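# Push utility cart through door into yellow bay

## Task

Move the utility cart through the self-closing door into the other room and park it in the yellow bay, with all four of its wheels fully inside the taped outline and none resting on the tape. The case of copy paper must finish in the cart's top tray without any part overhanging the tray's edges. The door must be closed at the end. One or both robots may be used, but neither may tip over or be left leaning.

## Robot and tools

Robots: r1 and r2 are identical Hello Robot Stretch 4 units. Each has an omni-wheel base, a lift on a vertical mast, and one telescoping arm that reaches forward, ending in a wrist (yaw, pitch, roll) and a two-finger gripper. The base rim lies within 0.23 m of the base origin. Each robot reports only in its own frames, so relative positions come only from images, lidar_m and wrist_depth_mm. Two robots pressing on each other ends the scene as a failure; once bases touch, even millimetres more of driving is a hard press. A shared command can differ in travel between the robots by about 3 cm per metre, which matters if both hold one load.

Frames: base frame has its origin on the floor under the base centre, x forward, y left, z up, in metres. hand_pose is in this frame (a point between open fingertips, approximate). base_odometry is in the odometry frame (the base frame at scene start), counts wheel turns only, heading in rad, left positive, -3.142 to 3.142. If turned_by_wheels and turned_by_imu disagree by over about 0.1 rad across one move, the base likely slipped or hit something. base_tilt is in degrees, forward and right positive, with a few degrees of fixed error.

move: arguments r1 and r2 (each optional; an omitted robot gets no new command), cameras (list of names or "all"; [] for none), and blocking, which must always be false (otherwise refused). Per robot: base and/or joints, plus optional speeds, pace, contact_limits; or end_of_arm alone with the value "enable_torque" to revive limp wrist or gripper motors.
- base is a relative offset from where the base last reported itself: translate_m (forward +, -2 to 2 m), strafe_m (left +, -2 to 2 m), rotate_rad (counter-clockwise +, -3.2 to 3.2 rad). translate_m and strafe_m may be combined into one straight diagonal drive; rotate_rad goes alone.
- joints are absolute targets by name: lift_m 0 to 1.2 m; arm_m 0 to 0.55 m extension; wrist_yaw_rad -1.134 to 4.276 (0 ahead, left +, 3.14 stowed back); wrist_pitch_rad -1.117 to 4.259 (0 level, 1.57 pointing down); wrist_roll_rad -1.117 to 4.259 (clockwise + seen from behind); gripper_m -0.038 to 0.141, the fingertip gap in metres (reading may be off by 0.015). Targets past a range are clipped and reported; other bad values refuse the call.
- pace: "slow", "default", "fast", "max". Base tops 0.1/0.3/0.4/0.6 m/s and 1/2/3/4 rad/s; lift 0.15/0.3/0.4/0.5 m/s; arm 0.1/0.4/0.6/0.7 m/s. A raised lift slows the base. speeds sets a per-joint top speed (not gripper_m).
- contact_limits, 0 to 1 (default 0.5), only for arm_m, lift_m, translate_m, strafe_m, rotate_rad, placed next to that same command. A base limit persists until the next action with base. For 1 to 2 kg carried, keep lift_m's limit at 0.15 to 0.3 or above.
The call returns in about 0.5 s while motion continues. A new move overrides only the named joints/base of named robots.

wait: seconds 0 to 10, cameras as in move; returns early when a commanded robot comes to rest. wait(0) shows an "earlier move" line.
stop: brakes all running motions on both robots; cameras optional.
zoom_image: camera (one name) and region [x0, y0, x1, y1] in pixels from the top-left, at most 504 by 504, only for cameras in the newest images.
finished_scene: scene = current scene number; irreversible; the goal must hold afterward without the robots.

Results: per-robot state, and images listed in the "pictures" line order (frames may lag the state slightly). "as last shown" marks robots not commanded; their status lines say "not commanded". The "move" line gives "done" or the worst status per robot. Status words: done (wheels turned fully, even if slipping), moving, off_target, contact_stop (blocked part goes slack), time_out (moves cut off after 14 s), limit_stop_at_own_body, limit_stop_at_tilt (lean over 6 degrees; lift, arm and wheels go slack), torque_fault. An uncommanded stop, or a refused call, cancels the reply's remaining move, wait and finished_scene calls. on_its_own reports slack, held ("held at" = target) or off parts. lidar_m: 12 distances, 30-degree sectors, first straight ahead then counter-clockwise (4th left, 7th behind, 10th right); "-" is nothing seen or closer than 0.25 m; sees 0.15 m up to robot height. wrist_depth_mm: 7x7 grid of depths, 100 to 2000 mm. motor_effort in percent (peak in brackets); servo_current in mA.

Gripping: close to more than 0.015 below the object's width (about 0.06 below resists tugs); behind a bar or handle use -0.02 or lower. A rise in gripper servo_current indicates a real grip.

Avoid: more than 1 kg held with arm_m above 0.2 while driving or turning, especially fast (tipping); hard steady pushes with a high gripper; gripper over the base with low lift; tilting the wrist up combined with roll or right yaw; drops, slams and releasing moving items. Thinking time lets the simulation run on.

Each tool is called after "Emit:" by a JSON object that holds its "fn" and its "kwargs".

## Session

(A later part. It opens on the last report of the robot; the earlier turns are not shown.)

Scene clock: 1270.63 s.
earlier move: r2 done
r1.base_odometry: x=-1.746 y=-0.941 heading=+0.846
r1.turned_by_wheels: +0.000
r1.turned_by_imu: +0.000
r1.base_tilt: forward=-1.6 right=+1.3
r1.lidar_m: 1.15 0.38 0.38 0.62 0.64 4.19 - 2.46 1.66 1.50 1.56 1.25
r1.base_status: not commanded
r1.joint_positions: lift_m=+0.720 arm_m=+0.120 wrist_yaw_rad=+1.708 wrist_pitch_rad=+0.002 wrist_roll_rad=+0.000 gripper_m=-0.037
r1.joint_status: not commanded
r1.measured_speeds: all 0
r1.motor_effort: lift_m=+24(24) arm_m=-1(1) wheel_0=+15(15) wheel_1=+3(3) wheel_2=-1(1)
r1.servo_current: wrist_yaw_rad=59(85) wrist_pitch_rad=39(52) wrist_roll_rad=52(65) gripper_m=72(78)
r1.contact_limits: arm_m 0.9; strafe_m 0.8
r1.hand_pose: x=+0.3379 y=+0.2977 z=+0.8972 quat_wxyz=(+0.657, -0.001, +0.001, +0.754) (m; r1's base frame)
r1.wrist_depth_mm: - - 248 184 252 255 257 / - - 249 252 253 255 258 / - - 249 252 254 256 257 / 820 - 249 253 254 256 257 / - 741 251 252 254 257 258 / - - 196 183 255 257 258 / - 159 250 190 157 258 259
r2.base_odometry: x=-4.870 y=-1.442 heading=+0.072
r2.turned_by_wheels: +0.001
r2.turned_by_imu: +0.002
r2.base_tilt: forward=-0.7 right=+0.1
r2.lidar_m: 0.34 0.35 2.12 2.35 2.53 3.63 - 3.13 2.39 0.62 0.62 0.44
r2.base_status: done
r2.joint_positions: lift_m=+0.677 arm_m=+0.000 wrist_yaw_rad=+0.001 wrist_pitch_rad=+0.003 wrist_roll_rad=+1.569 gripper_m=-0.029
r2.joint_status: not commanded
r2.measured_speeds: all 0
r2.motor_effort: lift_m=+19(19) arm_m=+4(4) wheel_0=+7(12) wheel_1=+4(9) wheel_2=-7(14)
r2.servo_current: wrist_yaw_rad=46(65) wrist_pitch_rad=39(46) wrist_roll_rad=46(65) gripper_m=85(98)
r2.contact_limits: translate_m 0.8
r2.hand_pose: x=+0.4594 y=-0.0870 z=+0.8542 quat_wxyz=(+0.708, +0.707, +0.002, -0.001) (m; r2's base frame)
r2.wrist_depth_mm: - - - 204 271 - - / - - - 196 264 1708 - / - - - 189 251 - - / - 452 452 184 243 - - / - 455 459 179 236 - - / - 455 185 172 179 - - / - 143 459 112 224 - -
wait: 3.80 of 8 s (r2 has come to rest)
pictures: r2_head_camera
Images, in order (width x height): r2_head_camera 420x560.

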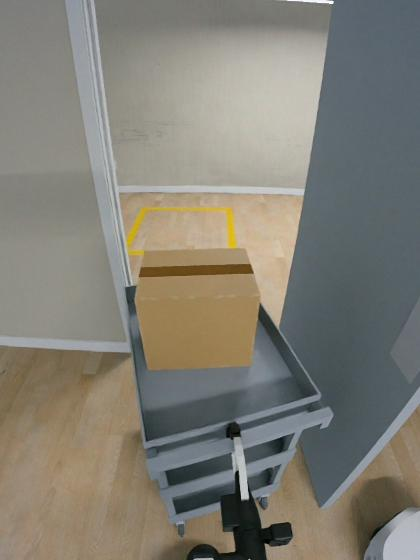

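Emit:
{"fn": "move", "kwargs": {"blocking": false, "r2": {"base":{"translate_m":0.1,"strafe_m":0.09},"pace":"slow","contact_limits":{"translate_m":0.8}}, "cameras": []}}

Emit:
{"fn": "wait", "kwargs": {"seconds": 8, "cameras": ["r2_head_camera"]}}

Scene clock: 1278.07 s.
move: r2 moving
r1: as last shown
r1.base_tilt: forward=-1.6 right=+1.2
r1.lidar_m: 1.14 0.38 0.36 0.64 0.62 4.16 - 2.47 1.64 1.50 1.54 1.27
r1.motor_effort: lift_m=+24(24) arm_m=-1(1) wheel_0=+14(15) wheel_1=+3(3) wheel_2=-1(1)
r1.servo_current: wrist_yaw_rad=59(85) wrist_pitch_rad=46(46) wrist_roll_rad=39(59) gripper_m=65(78)
r1.contact_limits: arm_m 0.9; strafe_m 0.8
r1.wrist_depth_mm: - - 248 185 253 255 257 / - - 248 252 253 255 258 / - - 249 251 253 255 257 / 788 831 249 252 255 256 258 / - 809 250 253 254 256 258 / - - 196 183 255 257 259 / - 159 251 190 157 258 259
r2.base_odometry: x=-4.860 y=-1.433 heading=+0.072
r2.turned_by_wheels: +0.000
r2.turned_by_imu: +0.000
r2.base_tilt: forward=-0.7 right=+0.1
r2.lidar_m: 0.35 0.37 2.14 2.35 2.49 3.62 - 3.11 2.40 0.63 0.66 0.44
r2.base_status: translate_m moving; strafe_m moving
r2.joint_positions: lift_m=+0.677 arm_m=+0.000 wrist_yaw_rad=+0.001 wrist_pitch_rad=+0.003 wrist_roll_rad=+1.569 gripper_m=-0.029
r2.joint_status: not commanded
r2.measured_speeds: translate_m=+0.038 strafe_m=+0.035 rotate_rad=-0.004 lift_m=+0.000 arm_m=+0.000 wrist_yaw_rad=+0.000 wrist_pitch_rad=+0.000 wrist_roll_rad=+0.000
r2.motor_effort: lift_m=+19(19) arm_m=+4(4) wheel_0=-1(10) wheel_1=+8(10) wheel_2=-9(12)
r2.servo_current: wrist_yaw_rad=46(59) wrist_pitch_rad=39(52) wrist_roll_rad=52(59) gripper_m=85(98)
r2.contact_limits: translate_m 0.8
r2.hand_pose: x=+0.4594 y=-0.0870 z=+0.8542 quat_wxyz=(+0.708, +0.707, +0.002, -0.001) (m; r2's base frame)
r2.wrist_depth_mm: - - - 207 273 - - / - - - 198 265 1756 - / - - - 190 252 - - / - - 452 183 243 - - / - 452 452 178 236 - - / - 452 185 172 180 - - / - 142 452 112 224 - -
pictures: none
No camera images: "cameras" was empty.

Scene clock: 1280.13 s.
earlier move: r2 done
r1.base_odometry: x=-1.746 y=-0.941 heading=+0.846
r1.turned_by_wheels: +0.000
r1.turned_by_imu: +0.000
r1.base_tilt: forward=-1.6 right=+1.2
r1.lidar_m: 1.15 0.38 0.38 0.72 0.70 4.17 - 2.45 1.64 1.50 1.56 1.26
r1.base_status: not commanded
r1.joint_positions: lift_m=+0.720 arm_m=+0.120 wrist_yaw_rad=+1.708 wrist_pitch_rad=+0.002 wrist_roll_rad=+0.000 gripper_m=-0.037
r1.joint_status: not commanded
r1.measured_speeds: all 0
r1.motor_effort: lift_m=+24(24) arm_m=-1(1) wheel_0=+14(15) wheel_1=+3(3) wheel_2=-1(1)
r1.servo_current: wrist_yaw_rad=65(85) wrist_pitch_rad=46(52) wrist_roll_rad=59(78) gripper_m=72(78)
r1.contact_limits: arm_m 0.9; strafe_m 0.8
r1.hand_pose: x=+0.3379 y=+0.2977 z=+0.8972 quat_wxyz=(+0.657, -0.001, +0.001, +0.754) (m; r1's base frame)
r1.wrist_depth_mm: 788 - 248 184 252 255 256 / 809 - 249 251 253 255 257 / 904 - 249 251 253 256 257 / 759 917 249 253 254 256 258 / - - 250 252 254 256 258 / 798 - 196 183 255 257 259 / 798 159 251 189 156 258 259
r2.base_odometry: x=-4.776 y=-1.345 heading=+0.071
r2.turned_by_wheels: -0.001
r2.turned_by_imu: -0.001
r2.base_tilt: forward=-0.7 right=+0.1
r2.lidar_m: 0.37 0.41 1.97 2.26 2.41 3.51 - 3.28 2.50 0.70 0.67 0.43
r2.base_status: done
r2.joint_positions: lift_m=+0.677 arm_m=+0.000 wrist_yaw_rad=-0.008 wrist_pitch_rad=+0.003 wrist_roll_rad=+1.569 gripper_m=-0.029
r2.joint_status: not commanded
r2.measured_speeds: all 0
r2.motor_effort: lift_m=+19(19) arm_m=+4(4) wheel_0=-7(13) wheel_1=+4(10) wheel_2=-7(15)
r2.servo_current: wrist_yaw_rad=59(72) wrist_pitch_rad=52(52) wrist_roll_rad=46(59) gripper_m=91(98)
r2.contact_limits: translate_m 0.8
r2.hand_pose: x=+0.4586 y=-0.0896 z=+0.8542 quat_wxyz=(+0.708, +0.707, -0.002, -0.004) (m; r2's base frame)
r2.wrist_depth_mm: - - - 194 256 - - / - - - 189 252 1921 - / - - - 183 247 - - / - 455 449 181 239 - - / - 455 455 176 236 - - / - 462 184 172 181 - - / - 143 469 112 225 - -
wait: 2.07 of 8 s (r2 has come to rest)
pictures: r2_head_camera
Images, in order (width x height): r2_head_camera 420x560.

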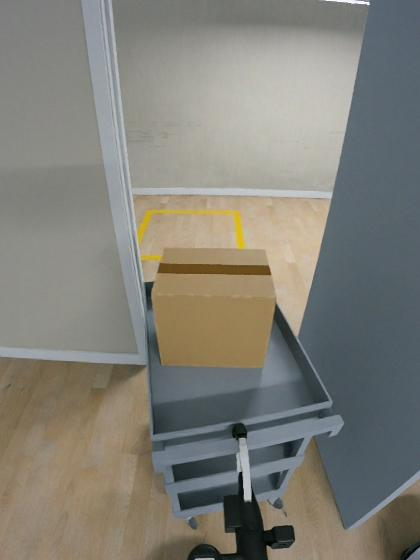

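Emit:
{"fn": "move", "kwargs": {"blocking": false, "r2": {"base":{"translate_m":0.1,"strafe_m":0.05},"pace":"slow","contact_limits":{"translate_m":0.7}}, "cameras": []}}

Emit:
{"fn": "wait", "kwargs": {"seconds": 8, "cameras": ["r2_head_camera","r2_head_left_camera"]}}

Emit:
{"fn": "zoom_image", "kwargs": {"camera": "r2_head_camera", "region": [100, 220, 350, 460]}}

Scene clock: 1288.97 s.
move: r2 moving
r1: as last shown
r1.lidar_m: 1.14 0.38 0.37 0.71 0.72 4.15 - 2.43 1.64 1.50 1.55 1.25
r1.motor_effort: lift_m=+24(24) arm_m=+0(1) wheel_0=+14(15) wheel_1=+3(3) wheel_2=-1(1)
r1.servo_current: wrist_yaw_rad=52(65) wrist_pitch_rad=46(46) wrist_roll_rad=65(72) gripper_m=72(72)
r1.contact_limits: arm_m 0.9; strafe_m 0.8
r1.wrist_depth_mm: - - 248 184 252 255 256 / 798 - 249 251 253 255 257 / 809 - 249 251 253 256 257 / 778 891 250 252 253 256 258 / 809 - 251 253 254 257 258 / 820 - 196 183 254 258 259 / - 159 251 190 157 258 260
r2.base_odometry: x=-4.764 y=-1.338 heading=+0.071
r2.turned_by_wheels: +0.000
r2.turned_by_imu: +0.001
r2.base_tilt: forward=-0.7 right=+0.0
r2.lidar_m: 0.33 0.38 1.98 2.27 2.42 3.47 - 3.25 2.51 0.70 0.67 0.41
r2.base_status: translate_m moving; strafe_m moving
r2.joint_positions: lift_m=+0.677 arm_m=+0.000 wrist_yaw_rad=-0.008 wrist_pitch_rad=+0.003 wrist_roll_rad=+1.569 gripper_m=-0.029
r2.joint_status: not commanded
r2.measured_speeds: translate_m=+0.049 strafe_m=+0.025 rotate_rad=+0.003 lift_m=+0.000 arm_m=+0.000 wrist_yaw_rad=+0.000 wrist_pitch_rad=+0.000 wrist_roll_rad=+0.000
r2.motor_effort: lift_m=+19(19) arm_m=+4(4) wheel_0=+4(7) wheel_1=+7(8) wheel_2=-10(15)
r2.servo_current: wrist_yaw_rad=65(65) wrist_pitch_rad=46(46) wrist_roll_rad=46(59) gripper_m=91(98)
r2.contact_limits: translate_m 0.7
r2.hand_pose: x=+0.4586 y=-0.0896 z=+0.8542 quat_wxyz=(+0.708, +0.707, -0.002, -0.004) (m; r2's base frame)
r2.wrist_depth_mm: - - - 193 256 - - / - - - 186 251 1983 - / - - - 183 244 - - / - 452 449 180 239 - - / - 459 455 175 235 - - / - 462 185 172 180 - - / - 143 469 112 227 - -
pictures: none
No camera images: "cameras" was empty.

Scene clock: 1290.77 s.
earlier move: r2 done
r1.base_odometry: x=-1.746 y=-0.941 heading=+0.846
r1.turned_by_wheels: +0.000
r1.turned_by_imu: +0.000
r1.base_tilt: forward=-1.6 right=+1.3
r1.lidar_m: 1.15 0.39 0.37 0.75 0.79 4.16 - 2.42 1.65 1.51 1.56 1.24
r1.base_status: not commanded
r1.joint_positions: lift_m=+0.720 arm_m=+0.120 wrist_yaw_rad=+1.708 wrist_pitch_rad=+0.002 wrist_roll_rad=+0.000 gripper_m=-0.037
r1.joint_status: not commanded
r1.measured_speeds: all 0
r1.motor_effort: lift_m=+24(24) arm_m=-1(1) wheel_0=+14(15) wheel_1=+3(3) wheel_2=-1(1)
r1.servo_current: wrist_yaw_rad=72(91) wrist_pitch_rad=39(52) wrist_roll_rad=59(72) gripper_m=72(78)
r1.contact_limits: arm_m 0.9; strafe_m 0.8
r1.hand_pose: x=+0.3379 y=+0.2977 z=+0.8972 quat_wxyz=(+0.657, -0.001, +0.001, +0.754) (m; r1's base frame)
r1.wrist_depth_mm: - 842 248 184 252 255 256 / - 831 248 251 253 255 257 / - 831 250 251 254 256 257 / - 809 250 252 254 256 258 / - - 250 253 253 256 258 / - - 196 183 255 258 258 / - 159 250 189 157 258 260
r2.base_odometry: x=-4.681 y=-1.288 heading=+0.072
r2.turned_by_wheels: +0.000
r2.turned_by_imu: +0.001
r2.base_tilt: forward=-0.7 right=+0.0
r2.lidar_m: 0.37 0.39 1.80 2.21 2.36 3.42 - 3.30 2.52 0.73 0.68 0.41
r2.base_status: done
r2.joint_positions: lift_m=+0.677 arm_m=+0.000 wrist_yaw_rad=-0.001 wrist_pitch_rad=+0.003 wrist_roll_rad=+1.569 gripper_m=-0.029
r2.joint_status: not commanded
r2.measured_speeds: all 0
r2.motor_effort: lift_m=+19(19) arm_m=+4(4) wheel_0=+6(9) wheel_1=+5(10) wheel_2=-6(15)
r2.servo_current: wrist_yaw_rad=39(65) wrist_pitch_rad=39(52) wrist_roll_rad=46(59) gripper_m=91(98)
r2.contact_limits: translate_m 0.7
r2.hand_pose: x=+0.4591 y=-0.0878 z=+0.8542 quat_wxyz=(+0.708, +0.707, +0.001, -0.002) (m; r2's base frame)
r2.wrist_depth_mm: - - - 177 238 1756 1229 / - - - 176 237 1921 - / - - 442 174 235 - - / - 449 452 174 235 - - / - 466 462 173 233 - - / - 473 186 172 179 - - / - - 480 112 230 - -
wait: 1.80 of 8 s (r2 has come to rest)
pictures: r2_head_camera, r2_head_left_camera
Images, in order (width x height): r2_head_camera 420x560, r2_head_left_camera 420x672.

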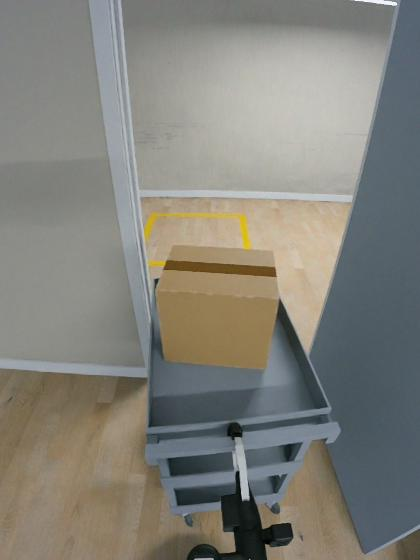

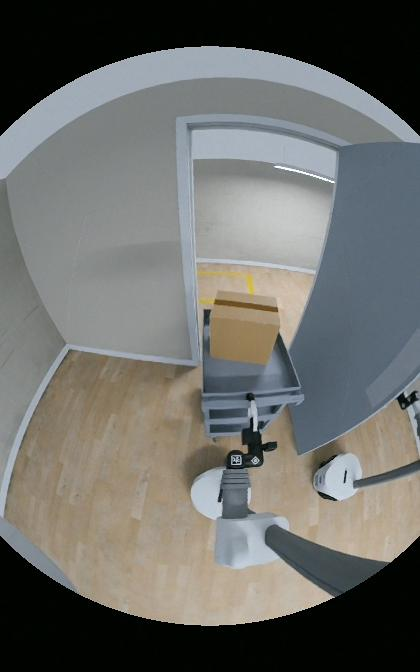

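Scaled by 2.016 from the camera's 420x560 image, which has a finer 1200x1600 frame.

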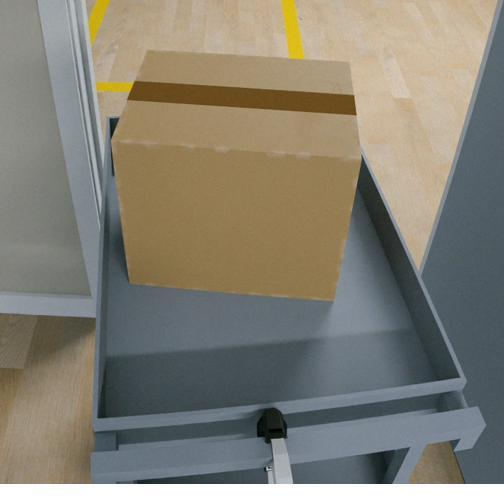

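Emit:
{"fn": "move", "kwargs": {"blocking": false, "r2": {"base":{"translate_m":0.3,"strafe_m":-0.03},"pace":"slow","contact_limits":{"translate_m":0.7}}, "cameras": []}}

Emit:
{"fn": "wait", "kwargs": {"seconds": 8, "cameras": ["r2_head_camera","r2_head_left_camera"]}}

Scene clock: 1298.40 s.
move: r2 moving
r1: as last shown
r1.base_tilt: forward=-1.6 right=+1.2
r1.lidar_m: 1.13 0.39 0.37 0.75 0.80 4.19 - 2.46 1.67 1.48 1.54 1.27
r1.motor_effort: lift_m=+24(24) arm_m=+0(1) wheel_0=+14(15) wheel_1=+3(3) wheel_2=-1(1)
r1.servo_current: wrist_yaw_rad=78(78) wrist_pitch_rad=46(46) wrist_roll_rad=52(52) gripper_m=65(72)
r1.contact_limits: arm_m 0.9; strafe_m 0.8
r1.wrist_depth_mm: - 842 249 184 252 255 256 / - 842 249 252 252 255 257 / - 931 249 252 254 256 257 / - 820 251 252 254 256 257 / - - 249 252 254 256 258 / - - 196 183 254 257 258 / - 159 251 190 157 257 259
r2.base_odometry: x=-4.668 y=-1.289 heading=+0.072
r2.turned_by_wheels: +0.000
r2.turned_by_imu: +0.001
r2.base_tilt: forward=-0.7 right=+0.1
r2.lidar_m: 0.37 0.39 1.84 2.21 2.37 3.40 - 3.30 2.55 0.75 0.67 0.41
r2.base_status: translate_m moving; strafe_m moving
r2.joint_positions: lift_m=+0.677 arm_m=+0.000 wrist_yaw_rad=-0.001 wrist_pitch_rad=+0.003 wrist_roll_rad=+1.569 gripper_m=-0.029
r2.joint_status: not commanded
r2.measured_speeds: translate_m=+0.048 strafe_m=-0.005 rotate_rad=-0.001 lift_m=+0.000 arm_m=+0.000 wrist_yaw_rad=+0.000 wrist_pitch_rad=+0.000 wrist_roll_rad=+0.000
r2.motor_effort: lift_m=+19(19) arm_m=+4(4) wheel_0=+12(13) wheel_1=+6(7) wheel_2=-12(12)
r2.servo_current: wrist_yaw_rad=59(59) wrist_pitch_rad=46(46) wrist_roll_rad=39(52) gripper_m=91(98)
r2.contact_limits: translate_m 0.7
r2.hand_pose: x=+0.4591 y=-0.0878 z=+0.8542 quat_wxyz=(+0.708, +0.707, +0.001, -0.002) (m; r2's base frame)
r2.wrist_depth_mm: - - - 178 239 1708 1229 / - - - 177 237 1863 - / - - 436 176 236 - - / - 449 449 174 234 - - / - 466 462 173 232 - - / - 477 186 172 179 - - / - 142 480 112 230 - -
pictures: none
No camera images: "cameras" was empty.

Scene clock: 1302.20 s.
earlier move: r2 done
r1.base_odometry: x=-1.746 y=-0.941 heading=+0.846
r1.turned_by_wheels: +0.000
r1.turned_by_imu: +0.000
r1.base_tilt: forward=-1.6 right=+1.3
r1.lidar_m: 1.16 0.38 0.37 0.76 3.25 4.17 - 2.43 1.66 1.51 1.54 1.25
r1.base_status: not commanded
r1.joint_positions: lift_m=+0.720 arm_m=+0.120 wrist_yaw_rad=+1.708 wrist_pitch_rad=+0.002 wrist_roll_rad=+0.000 gripper_m=-0.037
r1.joint_status: not commanded
r1.measured_speeds: all 0
r1.motor_effort: lift_m=+24(24) arm_m=+0(1) wheel_0=+15(15) wheel_1=+3(3) wheel_2=-1(1)
r1.servo_current: wrist_yaw_rad=59(78) wrist_pitch_rad=46(46) wrist_roll_rad=52(85) gripper_m=72(78)
r1.contact_limits: arm_m 0.9; strafe_m 0.8
r1.hand_pose: x=+0.3379 y=+0.2977 z=+0.8972 quat_wxyz=(+0.657, -0.001, +0.001, +0.754) (m; r1's base frame)
r1.wrist_depth_mm: - - 248 184 252 255 256 / - - 249 251 253 256 257 / - - 249 251 253 256 258 / - - 250 252 254 256 258 / - - 250 253 255 256 258 / - - 196 183 255 256 259 / - 159 250 190 157 258 259
r2.base_odometry: x=-4.380 y=-1.297 heading=+0.072
r2.turned_by_wheels: +0.000
r2.turned_by_imu: +0.002
r2.base_tilt: forward=-0.7 right=+0.1
r2.lidar_m: 0.36 0.35 1.39 2.23 2.40 3.43 - 3.28 0.74 0.57 0.61 0.43
r2.base_status: done
r2.joint_positions: lift_m=+0.677 arm_m=+0.000 wrist_yaw_rad=+0.002 wrist_pitch_rad=+0.003 wrist_roll_rad=+1.569 gripper_m=-0.029
r2.joint_status: not commanded
r2.measured_speeds: all 0
r2.motor_effort: lift_m=+19(19) arm_m=+4(4) wheel_0=+9(16) wheel_1=+5(9) wheel_2=-6(14)
r2.servo_current: wrist_yaw_rad=46(65) wrist_pitch_rad=46(52) wrist_roll_rad=46(65) gripper_m=91(104)
r2.contact_limits: translate_m 0.7
r2.hand_pose: x=+0.4594 y=-0.0869 z=+0.8542 quat_wxyz=(+0.708, +0.707, +0.002, -0.001) (m; r2's base frame)
r2.wrist_depth_mm: - - - 195 259 1756 1205 / - - - 191 253 1756 - / - - - 185 246 - - / - 455 449 182 240 - - / - 455 455 177 235 - - / - 459 186 172 179 - - / - 469 466 112 225 - -
wait: 3.80 of 8 s (r2 has come to rest)
pictures: r2_head_camera, r2_head_left_camera
Images, in order (width x height): r2_head_camera 420x560, r2_head_left_camera 420x672.

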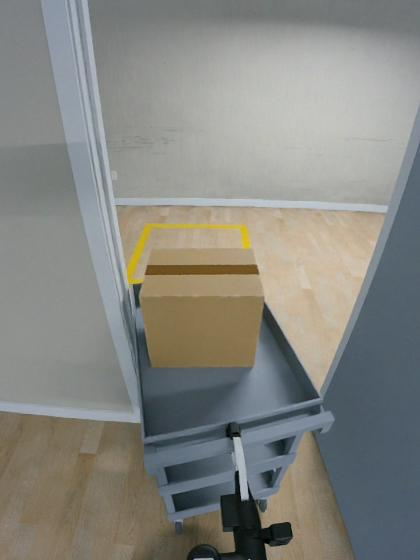

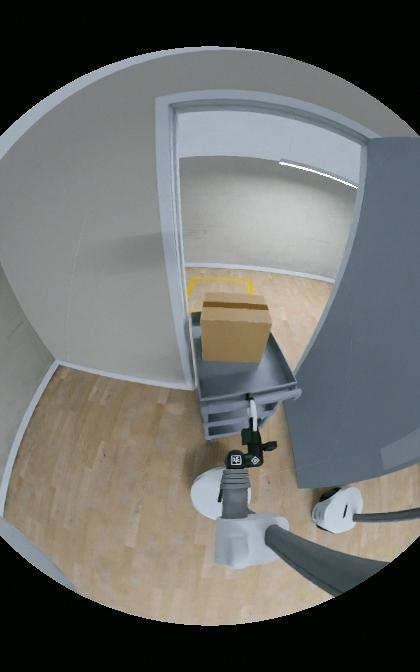

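Emit:
{"fn": "move", "kwargs": {"blocking": false, "r2": {"base":{"translate_m":0.3,"strafe_m":0.035},"pace":"slow","contact_limits":{"translate_m":0.7}}, "cameras": []}}

Emit:
{"fn": "wait", "kwargs": {"seconds": 8, "cameras": ["r2_head_camera"]}}

Scene clock: 1322.10 s.
move: r2 moving
r1: as last shown
r1.lidar_m: 1.14 0.40 0.36 0.74 3.25 4.17 - 2.41 1.66 1.51 1.52 1.27
r1.motor_effort: lift_m=+24(24) arm_m=+0(1) wheel_0=+14(15) wheel_1=+3(3) wheel_2=-1(1)
r1.servo_current: wrist_yaw_rad=59(78) wrist_pitch_rad=46(52) wrist_roll_rad=46(59) gripper_m=65(72)
r1.contact_limits: arm_m 0.9; strafe_m 0.8
r1.wrist_depth_mm: - - 249 184 253 255 256 / - - 249 251 253 255 257 / - - 250 251 253 254 257 / - - 250 252 254 256 258 / - - 250 252 255 256 258 / - - 196 183 256 257 258 / - 159 250 190 156 258 259
r2.base_odometry: x=-4.367 y=-1.294 heading=+0.073
r2.turned_by_wheels: +0.000
r2.turned_by_imu: +0.001
r2.base_tilt: forward=-0.7 right=+0.1
r2.lidar_m: 0.33 0.38 1.35 2.21 2.38 3.43 - 3.34 0.77 0.57 0.61 0.43
r2.base_status: translate_m moving; strafe_m moving
r2.joint_positions: lift_m=+0.677 arm_m=+0.000 wrist_yaw_rad=+0.002 wrist_pitch_rad=+0.003 wrist_roll_rad=+1.569 gripper_m=-0.029
r2.joint_status: not commanded
r2.measured_speeds: translate_m=+0.048 strafe_m=+0.006 rotate_rad=-0.004 lift_m=+0.000 arm_m=+0.000 wrist_yaw_rad=+0.000 wrist_pitch_rad=+0.000 wrist_roll_rad=+0.000
r2.motor_effort: lift_m=+19(19) arm_m=+4(4) wheel_0=+5(11) wheel_1=+7(9) wheel_2=-11(13)
r2.servo_current: wrist_yaw_rad=59(59) wrist_pitch_rad=39(46) wrist_roll_rad=39(65) gripper_m=85(91)
r2.contact_limits: translate_m 0.7
r2.hand_pose: x=+0.4594 y=-0.0869 z=+0.8542 quat_wxyz=(+0.708, +0.707, +0.002, -0.001) (m; r2's base frame)
r2.wrist_depth_mm: - - - 196 262 1808 1205 / - - - 191 255 1808 - / - - - 185 247 - - / - 455 449 182 241 - - / - 455 455 176 236 - - / - 459 186 173 180 - - / - 462 462 112 225 - -
pictures: none
No camera images: "cameras" was empty.

Scene clock: 1325.90 s.
earlier move: r2 done
r1.base_odometry: x=-1.746 y=-0.941 heading=+0.846
r1.turned_by_wheels: +0.000
r1.turned_by_imu: +0.000
r1.base_tilt: forward=-1.6 right=+1.2
r1.lidar_m: 1.15 0.40 0.38 1.01 3.24 4.14 - 2.42 1.64 1.52 1.53 1.23
r1.base_status: not commanded
r1.joint_positions: lift_m=+0.720 arm_m=+0.120 wrist_yaw_rad=+1.708 wrist_pitch_rad=+0.002 wrist_roll_rad=+0.000 gripper_m=-0.037
r1.joint_status: not commanded
r1.measured_speeds: all 0
r1.motor_effort: lift_m=+24(24) arm_m=+0(1) wheel_0=+14(15) wheel_1=+3(4) wheel_2=-1(1)
r1.servo_current: wrist_yaw_rad=52(78) wrist_pitch_rad=52(52) wrist_roll_rad=52(72) gripper_m=72(78)
r1.contact_limits: arm_m 0.9; strafe_m 0.8
r1.hand_pose: x=+0.3379 y=+0.2977 z=+0.8972 quat_wxyz=(+0.657, -0.001, +0.001, +0.754) (m; r1's base frame)
r1.wrist_depth_mm: - - 248 184 252 254 256 / - - 249 251 253 255 257 / - - 250 252 254 255 257 / - - 250 253 254 256 258 / - - 250 253 255 257 257 / - - 196 183 255 256 259 / - 159 251 190 157 258 259
r2.base_odometry: x=-4.083 y=-1.240 heading=+0.072
r2.turned_by_wheels: -0.001
r2.turned_by_imu: -0.002
r2.base_tilt: forward=-0.7 right=+0.1
r2.lidar_m: 0.34 0.34 0.95 2.16 2.31 3.35 - 3.39 0.65 0.60 0.63 0.45
r2.base_status: done
r2.joint_positions: lift_m=+0.677 arm_m=+0.000 wrist_yaw_rad=-0.005 wrist_pitch_rad=+0.003 wrist_roll_rad=+1.569 gripper_m=-0.029
r2.joint_status: not commanded
r2.measured_speeds: all 0
r2.motor_effort: lift_m=+19(19) arm_m=+4(4) wheel_0=+1(11) wheel_1=+3(9) wheel_2=-10(14)
r2.servo_current: wrist_yaw_rad=46(65) wrist_pitch_rad=39(52) wrist_roll_rad=52(65) gripper_m=91(98)
r2.contact_limits: translate_m 0.7
r2.hand_pose: x=+0.4589 y=-0.0887 z=+0.8542 quat_wxyz=(+0.708, +0.707, +0.000, -0.003) (m; r2's base frame)
r2.wrist_depth_mm: - - - 210 279 1618 1182 / - - - 201 266 1756 - / - - - 193 255 - - / - - 452 185 245 - - / - 455 455 178 237 - - / - 449 185 173 180 - - / - - 452 112 223 - -
wait: 3.80 of 8 s (r2 has come to rest)
pictures: r2_head_camera
Images, in order (width x height): r2_head_camera 420x560.

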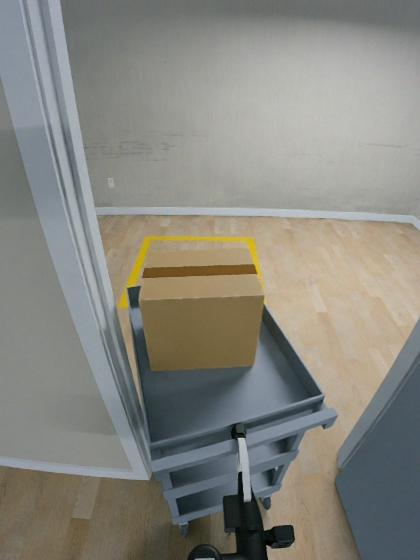

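Emit:
{"fn": "move", "kwargs": {"blocking": false, "r2": {"base":{"translate_m":0.3,"strafe_m":0.0},"pace":"slow","contact_limits":{"translate_m":0.6}}, "cameras": []}}

Emit:
{"fn": "wait", "kwargs": {"seconds": 8, "cameras": ["r2_head_camera","r2_head_left_camera"]}}

Scene clock: 1333.67 s.
move: r2 moving
r1: as last shown
r1.base_tilt: forward=-1.6 right=+1.3
r1.lidar_m: 1.16 0.38 0.37 1.08 3.24 4.15 - 2.47 1.63 1.49 1.54 1.27
r1.motor_effort: lift_m=+24(24) arm_m=+0(0) wheel_0=+15(15) wheel_1=+3(3) wheel_2=-1(1)
r1.servo_current: wrist_yaw_rad=85(85) wrist_pitch_rad=46(46) wrist_roll_rad=52(59) gripper_m=65(72)
r1.contact_limits: arm_m 0.9; strafe_m 0.8
r1.wrist_depth_mm: - - 248 184 253 254 256 / - - 249 251 252 255 256 / - - 249 251 254 255 257 / - - 250 252 253 256 257 / - - 250 252 255 257 258 / - - 196 183 255 257 259 / - 159 250 190 157 258 260
r2.base_odometry: x=-4.071 y=-1.239 heading=+0.072
r2.turned_by_wheels: +0.000
r2.turned_by_imu: +0.000
r2.base_tilt: forward=-0.7 right=+0.1
r2.lidar_m: 0.34 0.34 0.92 2.16 2.28 3.32 - 3.39 0.66 0.61 0.65 0.45
r2.base_status: translate_m moving; strafe_m moving
r2.joint_positions: lift_m=+0.677 arm_m=+0.000 wrist_yaw_rad=-0.005 wrist_pitch_rad=+0.003 wrist_roll_rad=+1.569 gripper_m=-0.029
r2.joint_status: not commanded
r2.measured_speeds: translate_m=+0.048 strafe_m=+0.000 rotate_rad=+0.000 lift_m=+0.000 arm_m=+0.000 wrist_yaw_rad=+0.000 wrist_pitch_rad=+0.000 wrist_roll_rad=+0.000
r2.motor_effort: lift_m=+19(19) arm_m=+4(4) wheel_0=+5(9) wheel_1=+6(6) wheel_2=-14(16)
r2.servo_current: wrist_yaw_rad=46(65) wrist_pitch_rad=39(46) wrist_roll_rad=46(59) gripper_m=91(98)
r2.contact_limits: translate_m 0.6
r2.hand_pose: x=+0.4589 y=-0.0887 z=+0.8542 quat_wxyz=(+0.708, +0.707, +0.000, -0.003) (m; r2's base frame)
r2.wrist_depth_mm: - - - 210 277 1576 1182 / - - - 202 268 1808 - / - - - 192 255 - - / - - 455 185 246 - - / - 455 449 179 237 - - / - 455 184 172 180 - - / - 452 449 112 221 - -
pictures: none
No camera images: "cameras" was empty.

Scene clock: 1337.43 s.
earlier move: r2 done
r1.base_odometry: x=-1.746 y=-0.941 heading=+0.846
r1.turned_by_wheels: +0.000
r1.turned_by_imu: +0.000
r1.base_tilt: forward=-1.6 right=+1.3
r1.lidar_m: 1.15 0.39 0.36 3.19 3.23 4.19 - 2.43 1.62 1.51 1.55 1.22
r1.base_status: not commanded
r1.joint_positions: lift_m=+0.720 arm_m=+0.120 wrist_yaw_rad=+1.708 wrist_pitch_rad=+0.002 wrist_roll_rad=+0.000 gripper_m=-0.037
r1.joint_status: not commanded
r1.measured_speeds: all 0
r1.motor_effort: lift_m=+24(24) arm_m=+0(1) wheel_0=+14(15) wheel_1=+3(3) wheel_2=-1(1)
r1.servo_current: wrist_yaw_rad=78(85) wrist_pitch_rad=52(52) wrist_roll_rad=33(65) gripper_m=72(78)
r1.contact_limits: arm_m 0.9; strafe_m 0.8
r1.hand_pose: x=+0.3379 y=+0.2977 z=+0.8972 quat_wxyz=(+0.657, -0.001, +0.001, +0.754) (m; r1's base frame)
r1.wrist_depth_mm: - - 249 185 252 255 257 / - - 250 251 253 255 257 / - - 249 251 254 255 257 / - - 249 252 253 256 257 / - - 250 253 255 257 258 / - - 196 183 255 257 259 / - 159 250 190 156 257 260
r2.base_odometry: x=-3.784 y=-1.218 heading=+0.072
r2.turned_by_wheels: +0.001
r2.turned_by_imu: +0.002
r2.base_tilt: forward=-0.7 right=+0.0
r2.lidar_m: 0.34 0.34 0.41 1.73 2.27 3.33 - 1.15 0.63 0.59 0.60 0.44
r2.base_status: done
r2.joint_positions: lift_m=+0.677 arm_m=+0.000 wrist_yaw_rad=+0.002 wrist_pitch_rad=+0.003 wrist_roll_rad=+1.569 gripper_m=-0.029
r2.joint_status: not commanded
r2.measured_speeds: all 0
r2.motor_effort: lift_m=+19(19) arm_m=+4(4) wheel_0=+8(12) wheel_1=+6(8) wheel_2=-6(16)
r2.servo_current: wrist_yaw_rad=52(65) wrist_pitch_rad=33(52) wrist_roll_rad=46(59) gripper_m=91(98)
r2.contact_limits: translate_m 0.6
r2.hand_pose: x=+0.4594 y=-0.0869 z=+0.8542 quat_wxyz=(+0.708, +0.707, +0.002, -0.001) (m; r2's base frame)
r2.wrist_depth_mm: - - - 216 296 1397 1078 / - - - 204 274 1756 - / - - - 195 262 - - / - - 459 186 248 - - / - 455 455 179 238 - - / - 449 186 171 179 - - / - 445 445 112 221 - -
wait: 3.77 of 8 s (r2 has come to rest)
pictures: r2_head_camera, r2_head_left_camera
Images, in order (width x height): r2_head_camera 420x560, r2_head_left_camera 420x672.

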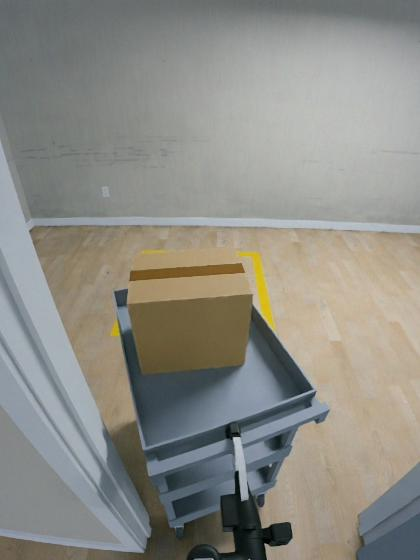

